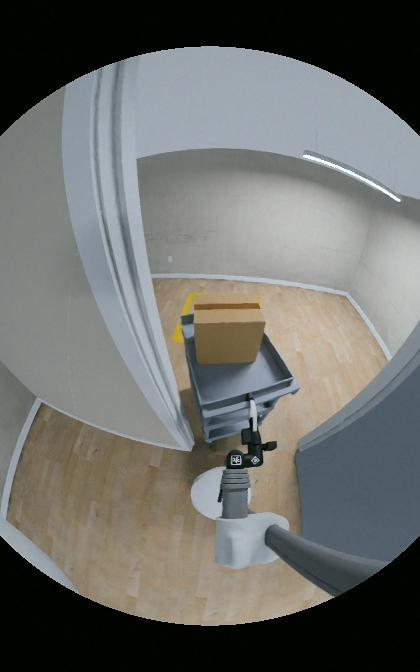

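Emit:
{"fn": "move", "kwargs": {"blocking": false, "r2": {"base":{"strafe_m":0.06},"joints":{"arm_m":0.25},"pace":"slow","speeds":{"arm_m":0.07},"contact_limits":{"arm_m":0.8}}, "cameras": []}}

Emit:
{"fn": "wait", "kwargs": {"seconds": 8, "cameras": ["r2_head_camera"]}}

Scene clock: 1353.07 s.
move: r2 moving
r1: as last shown
r1.base_tilt: forward=-1.6 right=+1.2
r1.lidar_m: 1.13 0.39 0.38 3.18 3.27 4.14 - 2.43 1.65 1.50 1.51 1.25
r1.motor_effort: lift_m=+24(24) arm_m=+0(0) wheel_0=+15(15) wheel_1=+3(3) wheel_2=-1(1)
r1.servo_current: wrist_yaw_rad=59(72) wrist_pitch_rad=33(46) wrist_roll_rad=72(72) gripper_m=72(78)
r1.contact_limits: arm_m 0.9; strafe_m 0.8
r1.wrist_depth_mm: - - 249 184 252 254 256 / - - 249 251 253 255 257 / - - 250 252 254 255 257 / - - 250 252 253 256 258 / - - 250 253 255 256 258 / - - 196 183 255 257 258 / - 159 250 190 157 258 259
r2.base_odometry: x=-3.785 y=-1.204 heading=+0.072
r2.turned_by_wheels: +0.000
r2.turned_by_imu: +0.000
r2.base_tilt: forward=-0.7 right=+0.1
r2.lidar_m: 0.35 0.37 0.46 1.72 2.29 3.28 - 1.14 0.65 0.61 0.65 0.47
r2.base_status: strafe_m moving
r2.joint_positions: lift_m=+0.677 arm_m=+0.029 wrist_yaw_rad=-0.002 wrist_pitch_rad=+0.003 wrist_roll_rad=+1.569 gripper_m=-0.029
r2.joint_status: arm_m moving
r2.measured_speeds: translate_m=+0.000 strafe_m=+0.055 rotate_rad=+0.002 lift_m=+0.000 arm_m=+0.069 wrist_yaw_rad=-0.024 wrist_pitch_rad=+0.000 wrist_roll_rad=+0.000
r2.motor_effort: lift_m=+19(19) arm_m=+7(16) wheel_0=-9(10) wheel_1=+8(10) wheel_2=-1(4)
r2.servo_current: wrist_yaw_rad=39(52) wrist_pitch_rad=39(46) wrist_roll_rad=59(59) gripper_m=91(98)
r2.contact_limits: arm_m 0.8
r2.hand_pose: x=+0.4879 y=-0.0881 z=+0.8542 quat_wxyz=(+0.708, +0.707, +0.000, -0.002) (m; r2's base frame)
r2.wrist_depth_mm: - - - 223 300 320 320 / - - - 208 278 1921 - / - - - 198 263 - - / - - 462 188 248 - - / - 452 455 179 237 - - / - 449 184 171 181 - - / - - 439 112 220 - -
pictures: none
No camera images: "cameras" was empty.

Scene clock: 1356.67 s.
earlier move: r2 done
r1.base_odometry: x=-1.746 y=-0.941 heading=+0.846
r1.turned_by_wheels: +0.000
r1.turned_by_imu: +0.000
r1.base_tilt: forward=-1.6 right=+1.3
r1.lidar_m: 1.16 0.41 0.37 3.17 3.24 4.16 - 2.42 1.66 1.51 1.54 1.25
r1.base_status: not commanded
r1.joint_positions: lift_m=+0.720 arm_m=+0.120 wrist_yaw_rad=+1.708 wrist_pitch_rad=+0.002 wrist_roll_rad=+0.000 gripper_m=-0.037
r1.joint_status: not commanded
r1.measured_speeds: all 0
r1.motor_effort: lift_m=+24(24) arm_m=+0(0) wheel_0=+14(15) wheel_1=+3(3) wheel_2=-1(1)
r1.servo_current: wrist_yaw_rad=72(85) wrist_pitch_rad=39(52) wrist_roll_rad=52(72) gripper_m=65(78)
r1.contact_limits: arm_m 0.9; strafe_m 0.8
r1.hand_pose: x=+0.3379 y=+0.2977 z=+0.8972 quat_wxyz=(+0.657, -0.001, +0.001, +0.754) (m; r1's base frame)
r1.wrist_depth_mm: - - 248 184 252 255 256 / - - 249 251 253 254 256 / - - 249 252 253 256 258 / - - 249 252 254 255 258 / - - 251 252 255 257 259 / - - 196 183 254 257 259 / - 159 251 190 157 258 259
r2.base_odometry: x=-3.789 y=-1.159 heading=+0.073
r2.turned_by_wheels: +0.001
r2.turned_by_imu: +0.001
r2.base_tilt: forward=-0.7 right=+0.0
r2.lidar_m: 0.57 0.32 0.46 1.74 2.26 3.19 - 1.19 0.70 0.65 0.69 0.70
r2.base_status: done
r2.joint_positions: lift_m=+0.677 arm_m=+0.250 wrist_yaw_rad=+0.004 wrist_pitch_rad=+0.003 wrist_roll_rad=+1.569 gripper_m=-0.029
r2.joint_status: all done
r2.measured_speeds: all 0
r2.motor_effort: lift_m=+19(19) arm_m=+6(16) wheel_0=-1(15) wheel_1=+5(10) wheel_2=+0(4)
r2.servo_current: wrist_yaw_rad=46(65) wrist_pitch_rad=39(52) wrist_roll_rad=52(59) gripper_m=91(98)
r2.contact_limits: arm_m 0.8
r2.hand_pose: x=+0.7095 y=-0.0863 z=+0.8542 quat_wxyz=(+0.708, +0.707, +0.003, +0.000) (m; r2's base frame)
r2.wrist_depth_mm: - - - 209 278 1430 307 / - - - 201 265 1921 - / - - - 192 253 - - / - - 455 185 245 - - / - 455 452 179 238 - - / - 455 187 172 179 - - / - 449 452 112 223 - -
wait: 3.60 of 8 s (r2 has come to rest)
pictures: r2_head_camera
Images, in order (width x height): r2_head_camera 420x560.

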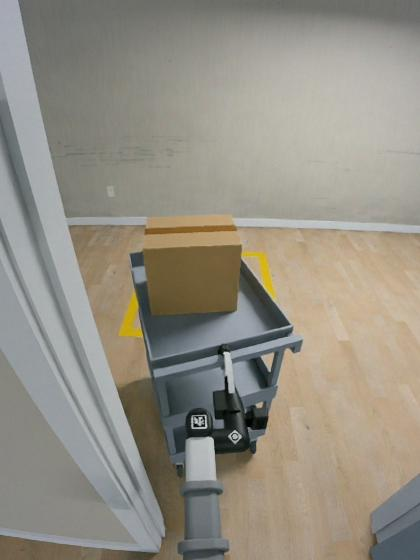

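Emit:
{"fn": "move", "kwargs": {"blocking": false, "r2": {"base":{"strafe_m":0.05},"joints":{"arm_m":0.53},"pace":"slow","speeds":{"arm_m":0.07},"contact_limits":{"arm_m":0.8}}, "cameras": []}}

Emit:
{"fn": "wait", "kwargs": {"seconds": 8, "cameras": ["r2_head_camera"]}}

Scene clock: 1363.83 s.
move: r2 moving
r1: as last shown
r1.base_tilt: forward=-1.6 right=+1.2
r1.lidar_m: 1.15 0.39 0.35 3.18 3.23 4.17 - 2.42 1.62 1.50 1.55 1.23
r1.motor_effort: lift_m=+24(24) arm_m=+0(0) wheel_0=+15(15) wheel_1=+3(3) wheel_2=-1(1)
r1.servo_current: wrist_yaw_rad=65(72) wrist_pitch_rad=39(46) wrist_roll_rad=59(59) gripper_m=65(72)
r1.contact_limits: arm_m 0.9; strafe_m 0.8
r1.wrist_depth_mm: - - 248 184 253 255 256 / - - 249 251 253 255 257 / - - 249 251 253 255 257 / - - 250 252 254 255 258 / - - 250 252 255 256 258 / - - 196 183 255 256 259 / - 159 250 189 156 258 259
r2.base_odometry: x=-3.790 y=-1.144 heading=+0.072
r2.turned_by_wheels: +0.000
r2.turned_by_imu: +0.000
r2.base_tilt: forward=-0.7 right=+0.1
r2.lidar_m: 0.60 0.36 0.50 1.77 2.19 3.19 - 1.21 0.72 0.66 0.70 0.71
r2.base_status: strafe_m moving
r2.joint_positions: lift_m=+0.677 arm_m=+0.279 wrist_yaw_rad=-0.002 wrist_pitch_rad=+0.003 wrist_roll_rad=+1.569 gripper_m=-0.029
r2.joint_status: arm_m moving
r2.measured_speeds: translate_m=+0.000 strafe_m=+0.055 rotate_rad=+0.000 lift_m=+0.000 arm_m=+0.069 wrist_yaw_rad=-0.027 wrist_pitch_rad=+0.000 wrist_roll_rad=+0.000
r2.motor_effort: lift_m=+19(19) arm_m=+9(14) wheel_0=-9(10) wheel_1=+6(11) wheel_2=+1(1)
r2.servo_current: wrist_yaw_rad=52(52) wrist_pitch_rad=39(52) wrist_roll_rad=59(59) gripper_m=85(98)
r2.contact_limits: arm_m 0.8
r2.hand_pose: x=+0.7380 y=-0.0879 z=+0.8542 quat_wxyz=(+0.708, +0.707, +0.001, -0.002) (m; r2's base frame)
r2.wrist_depth_mm: - - - 216 289 1397 1098 / - - - 203 272 1808 - / - - - 195 258 - - / - - 459 186 247 - - / - 459 452 179 237 - - / - 452 184 172 180 - - / - 445 449 112 221 - -
pictures: none
No camera images: "cameras" was empty.

Scene clock: 1367.87 s.
earlier move: r2 done
r1.base_odometry: x=-1.746 y=-0.941 heading=+0.846
r1.turned_by_wheels: +0.000
r1.turned_by_imu: +0.000
r1.base_tilt: forward=-1.6 right=+1.3
r1.lidar_m: 1.16 0.38 0.37 3.18 3.26 4.19 - 2.43 1.65 1.53 1.55 1.24
r1.base_status: not commanded
r1.joint_positions: lift_m=+0.720 arm_m=+0.120 wrist_yaw_rad=+1.708 wrist_pitch_rad=+0.002 wrist_roll_rad=+0.000 gripper_m=-0.037
r1.joint_status: not commanded
r1.measured_speeds: all 0
r1.motor_effort: lift_m=+24(24) arm_m=+0(0) wheel_0=+14(15) wheel_1=+3(3) wheel_2=-1(1)
r1.servo_current: wrist_yaw_rad=46(78) wrist_pitch_rad=39(52) wrist_roll_rad=59(65) gripper_m=65(78)
r1.contact_limits: arm_m 0.9; strafe_m 0.8
r1.hand_pose: x=+0.3379 y=+0.2977 z=+0.8972 quat_wxyz=(+0.657, -0.001, +0.001, +0.754) (m; r1's base frame)
r1.wrist_depth_mm: - - 249 184 253 254 256 / - - 249 251 253 255 257 / - - 249 252 254 256 257 / - - 250 252 254 255 257 / - - 250 252 254 257 258 / - - 196 183 255 257 259 / - 159 250 190 156 258 259
r2.base_odometry: x=-3.792 y=-1.109 heading=+0.073
r2.turned_by_wheels: +0.001
r2.turned_by_imu: +0.001
r2.base_tilt: forward=-0.6 right=+0.0
r2.lidar_m: 0.40 0.32 0.50 1.75 2.17 3.17 - 1.27 0.77 0.71 0.73 1.03
r2.base_status: done
r2.joint_positions: lift_m=+0.677 arm_m=+0.530 wrist_yaw_rad=+0.004 wrist_pitch_rad=+0.003 wrist_roll_rad=+1.569 gripper_m=-0.029
r2.joint_status: all done
r2.measured_speeds: all 0
r2.motor_effort: lift_m=+19(19) arm_m=+5(15) wheel_0=+2(15) wheel_1=+5(11) wheel_2=+1(5)
r2.servo_current: wrist_yaw_rad=52(72) wrist_pitch_rad=39(52) wrist_roll_rad=39(59) gripper_m=91(98)
r2.contact_limits: arm_m 0.8
r2.hand_pose: x=+0.9895 y=-0.0863 z=+0.8542 quat_wxyz=(+0.708, +0.707, +0.003, +0.000) (m; r2's base frame)
r2.wrist_depth_mm: - - - 207 276 1537 303 / - - - 200 265 1756 - / - - - 191 254 - - / - - 455 185 245 - - / - 455 449 178 236 - - / - 449 186 172 179 - - / - 455 452 112 223 - -
wait: 4.03 of 8 s (r2 has come to rest)
pictures: r2_head_camera
Images, in order (width x height): r2_head_camera 420x560.

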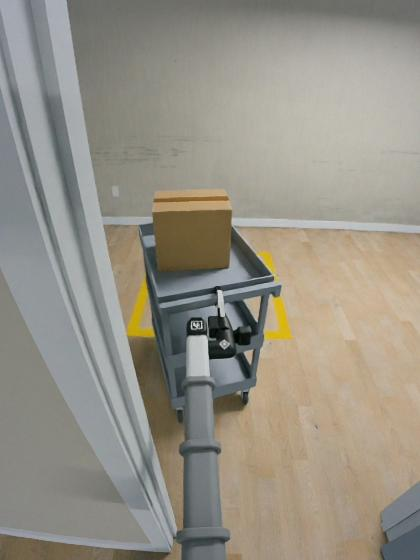

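Emit:
{"fn": "move", "kwargs": {"blocking": false, "r2": {"base":{"strafe_m":-0.07},"joints":{"wrist_yaw_rad":0.33},"pace":"slow","speeds":{"wrist_yaw_rad":0.3}}, "cameras": []}}

Emit:
{"fn": "wait", "kwargs": {"seconds": 8, "cameras": ["r2_head_camera"]}}

Scene clock: 1383.30 s.
move: r2 moving
r1: as last shown
r1.lidar_m: 1.17 0.36 0.39 3.17 3.24 4.18 - 2.42 1.63 1.52 1.54 1.27
r1.servo_current: wrist_yaw_rad=65(85) wrist_pitch_rad=46(46) wrist_roll_rad=52(52) gripper_m=72(78)
r1.contact_limits: arm_m 0.9; strafe_m 0.8
r1.wrist_depth_mm: - - 248 184 253 254 257 / - - 249 251 253 255 257 / - - 248 251 253 255 257 / - - 249 252 254 256 258 / - - 250 253 254 256 258 / - - 196 183 255 256 259 / - 159 250 190 156 257 260
r2.base_odometry: x=-3.791 y=-1.123 heading=+0.073
r2.turned_by_wheels: -0.001
r2.turned_by_imu: +0.000
r2.base_tilt: forward=-0.7 right=+0.1
r2.lidar_m: 0.88 0.34 0.50 1.72 2.18 3.17 - 1.21 0.72 0.67 0.73 1.00
r2.base_status: strafe_m moving
r2.joint_positions: lift_m=+0.677 arm_m=+0.530 wrist_yaw_rad=+0.113 wrist_pitch_rad=+0.003 wrist_roll_rad=+1.569 gripper_m=-0.029
r2.joint_status: wrist_yaw_rad moving
r2.measured_speeds: translate_m=+0.000 strafe_m=-0.056 rotate_rad=-0.002 lift_m=+0.000 arm_m=+0.000 wrist_yaw_rad=+0.265 wrist_pitch_rad=+0.000 wrist_roll_rad=+0.000
r2.motor_effort: lift_m=+19(19) arm_m=+5(6) wheel_0=+6(9) wheel_1=-10(10) wheel_2=+0(2)
r2.servo_current: wrist_yaw_rad=98(104) wrist_pitch_rad=46(46) wrist_roll_rad=39(59) gripper_m=85(98)
r2.contact_limits: arm_m 0.8
r2.hand_pose: x=+0.9972 y=-0.0544 z=+0.8542 quat_wxyz=(+0.707, +0.705, +0.041, +0.039) (m; r2's base frame)
r2.wrist_depth_mm: - - - 193 258 1756 1255 / - - - 187 252 1756 - / - - - 183 245 - - / - 452 452 180 239 - - / - 459 455 176 234 - - / - 466 185 172 180 - - / - 466 462 112 226 - -
pictures: none
No camera images: "cameras" was empty.

Scene clock: 1384.63 s.
earlier move: r2 done
r1.base_odometry: x=-1.746 y=-0.941 heading=+0.846
r1.turned_by_wheels: +0.000
r1.turned_by_imu: +0.000
r1.base_tilt: forward=-1.6 right=+1.3
r1.lidar_m: 1.13 0.38 0.35 3.19 3.24 4.17 - 2.43 1.68 1.52 1.55 1.25
r1.base_status: not commanded
r1.joint_positions: lift_m=+0.720 arm_m=+0.120 wrist_yaw_rad=+1.708 wrist_pitch_rad=+0.002 wrist_roll_rad=+0.000 gripper_m=-0.037
r1.joint_status: not commanded
r1.measured_speeds: all 0
r1.motor_effort: lift_m=+24(24) arm_m=+0(0) wheel_0=+15(15) wheel_1=+3(3) wheel_2=-1(1)
r1.servo_current: wrist_yaw_rad=65(85) wrist_pitch_rad=39(46) wrist_roll_rad=46(72) gripper_m=65(78)
r1.contact_limits: arm_m 0.9; strafe_m 0.8
r1.hand_pose: x=+0.3379 y=+0.2977 z=+0.8972 quat_wxyz=(+0.657, -0.001, +0.001, +0.754) (m; r1's base frame)
r1.wrist_depth_mm: - - 249 184 252 254 256 / - - 249 251 253 255 256 / - - 250 251 254 255 257 / - - 250 252 253 256 258 / - - 250 253 255 257 258 / - - 196 183 256 256 259 / - 159 250 189 156 257 259
r2.base_odometry: x=-3.787 y=-1.179 heading=+0.073
r2.turned_by_wheels: +0.000
r2.turned_by_imu: +0.000
r2.base_tilt: forward=-0.6 right=+0.0
r2.lidar_m: 0.88 0.35 0.48 1.71 2.23 3.24 - 1.17 0.70 0.64 0.67 3.33
r2.base_status: done
r2.joint_positions: lift_m=+0.677 arm_m=+0.530 wrist_yaw_rad=+0.319 wrist_pitch_rad=+0.003 wrist_roll_rad=+1.569 gripper_m=-0.029
r2.joint_status: all done
r2.measured_speeds: all 0
r2.motor_effort: lift_m=+19(19) arm_m=+5(6) wheel_0=+2(9) wheel_1=-7(11) wheel_2=-3(3)
r2.servo_current: wrist_yaw_rad=65(182) wrist_pitch_rad=39(46) wrist_roll_rad=46(59) gripper_m=85(98)
r2.contact_limits: arm_m 0.8
r2.hand_pose: x=+1.0021 y=+0.0075 z=+0.8542 quat_wxyz=(+0.699, +0.697, +0.113, +0.111) (m; r2's base frame)
r2.wrist_depth_mm: - - - 163 220 1756 - / - - - 165 223 - - / - 433 427 166 226 - - / - 449 445 168 227 - - / - 480 466 170 231 - - / - - 184 172 180 691 - / - - - 112 235 1708 508
wait: 1.33 of 8 s (r2 has come to rest)
pictures: r2_head_camera
Images, in order (width x height): r2_head_camera 420x560.

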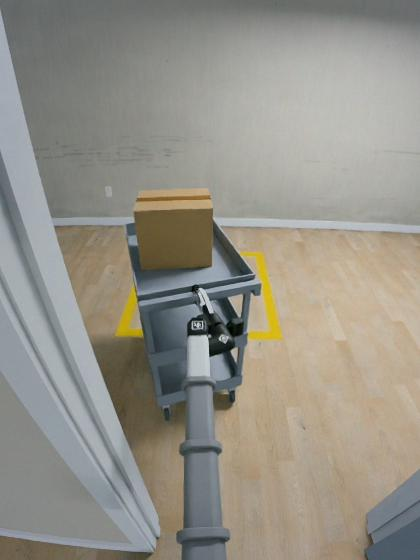

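Emit:
{"fn": "move", "kwargs": {"blocking": false, "r2": {"base":{"translate_m":0.25,"strafe_m":0.01},"joints":{"wrist_yaw_rad":0.75},"pace":"slow","speeds":{"wrist_yaw_rad":0.16},"contact_limits":{"translate_m":0.6}}, "cameras": []}}

Emit:
{"fn": "wait", "kwargs": {"seconds": 8, "cameras": ["r2_head_camera"]}}

Scene clock: 1390.97 s.
move: r2 moving
r1: as last shown
r1.lidar_m: 1.17 0.37 0.36 3.20 3.26 4.15 - 2.44 1.65 1.51 1.55 1.26
r1.motor_effort: lift_m=+24(24) arm_m=+0(0) wheel_0=+13(15) wheel_1=+3(3) wheel_2=-1(1)
r1.servo_current: wrist_yaw_rad=59(72) wrist_pitch_rad=39(52) wrist_roll_rad=65(65) gripper_m=65(72)
r1.contact_limits: arm_m 0.9; strafe_m 0.8
r1.wrist_depth_mm: - - 248 184 253 255 257 / - - 249 251 253 255 257 / - - 249 252 253 255 258 / - - 250 252 255 256 258 / - - 250 252 254 256 259 / - - 196 184 254 257 259 / - 159 250 190 157 258 259
r2.base_odometry: x=-3.775 y=-1.178 heading=+0.071
r2.turned_by_wheels: -0.002
r2.turned_by_imu: -0.001
r2.base_tilt: forward=-0.7 right=+0.1
r2.lidar_m: 0.87 0.34 0.48 1.61 2.26 3.22 - 1.17 0.69 0.63 0.66 3.31
r2.base_status: translate_m moving; strafe_m moving
r2.joint_positions: lift_m=+0.677 arm_m=+0.530 wrist_yaw_rad=+0.373 wrist_pitch_rad=+0.003 wrist_roll_rad=+1.569 gripper_m=-0.029
r2.joint_status: wrist_yaw_rad moving
r2.measured_speeds: translate_m=+0.047 strafe_m=+0.002 rotate_rad=+0.000 lift_m=+0.000 arm_m=+0.000 wrist_yaw_rad=+0.162 wrist_pitch_rad=+0.000 wrist_roll_rad=+0.000
r2.motor_effort: lift_m=+19(19) arm_m=+6(6) wheel_0=-1(9) wheel_1=+2(6) wheel_2=-19(19)
r2.servo_current: wrist_yaw_rad=208(208) wrist_pitch_rad=39(46) wrist_roll_rad=46(59) gripper_m=91(91)
r2.contact_limits: arm_m 0.8; translate_m 0.6
r2.hand_pose: x=+1.0012 y=+0.0237 z=+0.8542 quat_wxyz=(+0.696, +0.694, +0.132, +0.130) (m; r2's base frame)
r2.wrist_depth_mm: - - - 156 212 1756 - / - - - 159 216 - - / - 430 427 163 221 - - / - 455 449 166 225 - - / - - 473 168 229 - - / - - 184 171 181 683 - / - - - 112 237 1708 496
pictures: none
No camera images: "cameras" was empty.

Scene clock: 1394.27 s.
earlier move: r2 done
r1.base_odometry: x=-1.746 y=-0.941 heading=+0.846
r1.turned_by_wheels: +0.000
r1.turned_by_imu: +0.000
r1.base_tilt: forward=-1.6 right=+1.2
r1.lidar_m: 1.15 0.39 0.36 3.20 3.25 4.20 - 2.45 1.63 1.52 1.53 1.27
r1.base_status: not commanded
r1.joint_positions: lift_m=+0.720 arm_m=+0.120 wrist_yaw_rad=+1.708 wrist_pitch_rad=+0.002 wrist_roll_rad=+0.000 gripper_m=-0.037
r1.joint_status: not commanded
r1.measured_speeds: all 0
r1.motor_effort: lift_m=+24(24) arm_m=+0(0) wheel_0=+14(15) wheel_1=+3(3) wheel_2=-1(1)
r1.servo_current: wrist_yaw_rad=72(78) wrist_pitch_rad=39(52) wrist_roll_rad=65(65) gripper_m=65(78)
r1.contact_limits: arm_m 0.9; strafe_m 0.8
r1.hand_pose: x=+0.3379 y=+0.2977 z=+0.8972 quat_wxyz=(+0.657, -0.001, +0.001, +0.754) (m; r1's base frame)
r1.wrist_depth_mm: - - 248 184 252 254 256 / - - 249 251 253 255 257 / - - 249 252 253 256 257 / - - 250 251 254 256 258 / - - 251 252 254 257 259 / - - 196 183 255 257 259 / - 159 251 190 156 258 259
r2.base_odometry: x=-3.539 y=-1.151 heading=+0.073
r2.turned_by_wheels: +0.002
r2.turned_by_imu: +0.000
r2.base_tilt: forward=-0.7 right=+0.0
r2.lidar_m: 0.90 0.25 0.25 0.42 2.23 3.23 - 0.98 0.68 0.64 2.78 3.06
r2.base_status: done
r2.joint_positions: lift_m=+0.677 arm_m=+0.530 wrist_yaw_rad=+0.748 wrist_pitch_rad=+0.003 wrist_roll_rad=+1.569 gripper_m=-0.029
r2.joint_status: all done
r2.measured_speeds: all 0
r2.motor_effort: lift_m=+19(19) arm_m=+5(6) wheel_0=+5(9) wheel_1=+5(6) wheel_2=-7(20)
r2.servo_current: wrist_yaw_rad=52(208) wrist_pitch_rad=46(46) wrist_roll_rad=39(59) gripper_m=91(98)
r2.contact_limits: arm_m 0.8; translate_m 0.6
r2.hand_pose: x=+0.9717 y=+0.1321 z=+0.8542 quat_wxyz=(+0.659, +0.657, +0.259, +0.257) (m; r2's base frame)
r2.wrist_depth_mm: - 343 336 - 143 - - / - 384 382 - 156 157 - / - 455 418 107 173 676 - / - - 504 120 193 654 - / - - - 137 220 1661 496 / - - 183 158 180 1708 1229 / - - - 112 342 342 355
wait: 3.30 of 8 s (r2 has come to rest)
pictures: r2_head_camera
Images, in order (width x height): r2_head_camera 420x560.

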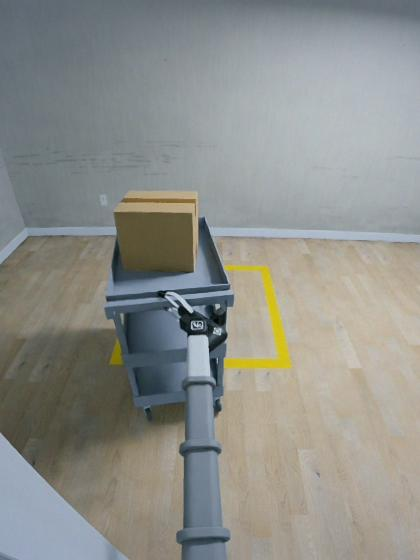

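Emit:
{"fn": "move", "kwargs": {"blocking": false, "r2": {"base":{"translate_m":0.3,"strafe_m":-0.025},"joints":{"wrist_yaw_rad":1.0},"pace":"slow","speeds":{"wrist_yaw_rad":0.12},"contact_limits":{"translate_m":0.6}}, "cameras": []}}

Emit:
{"fn": "wait", "kwargs": {"seconds": 8, "cameras": ["r2_head_camera"]}}

Scene clock: 1409.90 s.
move: r2 moving
r1: as last shown
r1.base_tilt: forward=-1.6 right=+1.3
r1.lidar_m: 1.13 0.39 0.38 3.17 3.25 4.20 - 2.43 1.65 1.51 1.54 1.22
r1.motor_effort: lift_m=+24(24) arm_m=+0(0) wheel_0=+14(15) wheel_1=+3(3) wheel_2=+0(1)
r1.servo_current: wrist_yaw_rad=65(78) wrist_pitch_rad=46(46) wrist_roll_rad=46(59) gripper_m=72(72)
r1.contact_limits: arm_m 0.9; strafe_m 0.8
r1.wrist_depth_mm: - - 248 184 252 255 256 / - - 249 252 253 255 257 / - - 249 252 253 255 257 / - - 250 252 254 256 258 / - - 250 252 254 256 258 / - - 196 183 255 257 259 / - 159 251 189 156 257 259
r2.base_odometry: x=-3.527 y=-1.151 heading=+0.074
r2.turned_by_wheels: +0.000
r2.turned_by_imu: +0.001
r2.base_tilt: forward=-0.7 right=+0.1
r2.lidar_m: 0.90 0.25 0.25 0.34 2.21 3.22 - 0.96 0.68 0.64 2.77 3.06
r2.base_status: translate_m moving; strafe_m moving
r2.joint_positions: lift_m=+0.677 arm_m=+0.530 wrist_yaw_rad=+0.794 wrist_pitch_rad=+0.003 wrist_roll_rad=+1.569 gripper_m=-0.029
r2.joint_status: wrist_yaw_rad moving
r2.measured_speeds: translate_m=+0.040 strafe_m=-0.012 rotate_rad=+0.014 lift_m=+0.000 arm_m=+0.000 wrist_yaw_rad=+0.095 wrist_pitch_rad=+0.000 wrist_roll_rad=+0.000
r2.motor_effort: lift_m=+19(19) arm_m=+5(6) wheel_0=+5(10) wheel_1=+12(12) wheel_2=-16(16)
r2.servo_current: wrist_yaw_rad=46(78) wrist_pitch_rad=33(46) wrist_roll_rad=59(59) gripper_m=85(98)
r2.contact_limits: arm_m 0.8; translate_m 0.6
r2.hand_pose: x=+0.9653 y=+0.1444 z=+0.8542 quat_wxyz=(+0.653, +0.651, +0.274, +0.273) (m; r2's base frame)
r2.wrist_depth_mm: - 340 334 - 138 138 - / - 384 387 - 153 153 - / - 462 430 - 169 654 - / - - 521 113 191 1661 554 / - - - 132 219 1756 488 / - - 181 156 179 1708 1205 / - - - 112 351 342 347
pictures: none
No camera images: "cameras" was empty.

Scene clock: 1412.07 s.
earlier move: r2 contact_stop
r1.base_odometry: x=-1.746 y=-0.941 heading=+0.846
r1.turned_by_wheels: +0.000
r1.turned_by_imu: +0.000
r1.base_tilt: forward=-1.6 right=+1.2
r1.lidar_m: 1.15 0.37 0.37 3.19 3.27 4.16 - 2.43 1.67 1.50 1.54 1.26
r1.base_status: not commanded
r1.joint_positions: lift_m=+0.720 arm_m=+0.120 wrist_yaw_rad=+1.708 wrist_pitch_rad=+0.002 wrist_roll_rad=+0.000 gripper_m=-0.037
r1.joint_status: not commanded
r1.measured_speeds: all 0
r1.motor_effort: lift_m=+24(24) arm_m=+0(0) wheel_0=+14(15) wheel_1=+3(3) wheel_2=-1(1)
r1.servo_current: wrist_yaw_rad=65(78) wrist_pitch_rad=39(52) wrist_roll_rad=59(72) gripper_m=65(72)
r1.contact_limits: arm_m 0.9; strafe_m 0.8
r1.hand_pose: x=+0.3379 y=+0.2977 z=+0.8972 quat_wxyz=(+0.657, -0.001, +0.001, +0.754) (m; r1's base frame)
r1.wrist_depth_mm: - - 249 184 253 254 256 / - - 250 251 253 256 256 / - - 249 251 253 255 257 / - - 250 252 254 256 258 / - - 250 252 254 256 257 / - - 196 183 255 257 259 / - 159 250 190 157 257 259
r2.base_odometry: x=-3.508 y=-1.165 heading=+0.046
r2.turned_by_wheels: -0.027
r2.turned_by_imu: -0.027
r2.base_tilt: forward=-0.7 right=+0.1
r2.lidar_m: 0.90 0.88 0.25 0.25 2.20 3.12 - 0.99 0.68 0.62 2.77 3.05
r2.base_status: translate_m contact_stop (by the wheels' count: +0.029 of +0.300); strafe_m contact_stop (by the wheels' count: -0.017 of -0.025)
r2.joint_positions: lift_m=+0.677 arm_m=+0.530 wrist_yaw_rad=+0.981 wrist_pitch_rad=+0.003 wrist_roll_rad=+1.569 gripper_m=-0.029
r2.joint_status: all done
r2.measured_speeds: all 0
r2.on_its_own: the wheels are slack since a contact_stop; wrist_yaw_rad is at rest, and its servo_current (111 mA) is outside its rest range (0 to 104 mA)
r2.motor_effort: lift_m=+19(19) arm_m=+3(6) wheel_0=+0(10) wheel_1=+0(32) wheel_2=+0(28)
r2.servo_current: wrist_yaw_rad=111(208) wrist_pitch_rad=46(52) wrist_roll_rad=46(59) gripper_m=85(98)
r2.contact_limits: arm_m 0.8; translate_m 0.6
r2.hand_pose: x=+0.9339 y=+0.1910 z=+0.8542 quat_wxyz=(+0.625, +0.623, +0.334, +0.332) (m; r2's base frame)
r2.wrist_depth_mm: - 336 - - 119 124 - / - 397 - - 135 131 - / - - 480 - 154 158 569 / - - - - 187 1576 512 / - - - 107 217 1661 473 / - - 181 136 180 1661 1182 / - 151 - 112 - 1808 1160
wait: 2.17 of 8 s (r2 has come to rest)
pictures: r2_head_camera
Images, in order (width x height): r2_head_camera 420x560.

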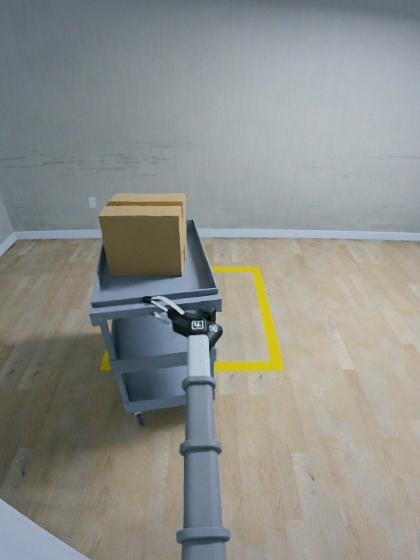

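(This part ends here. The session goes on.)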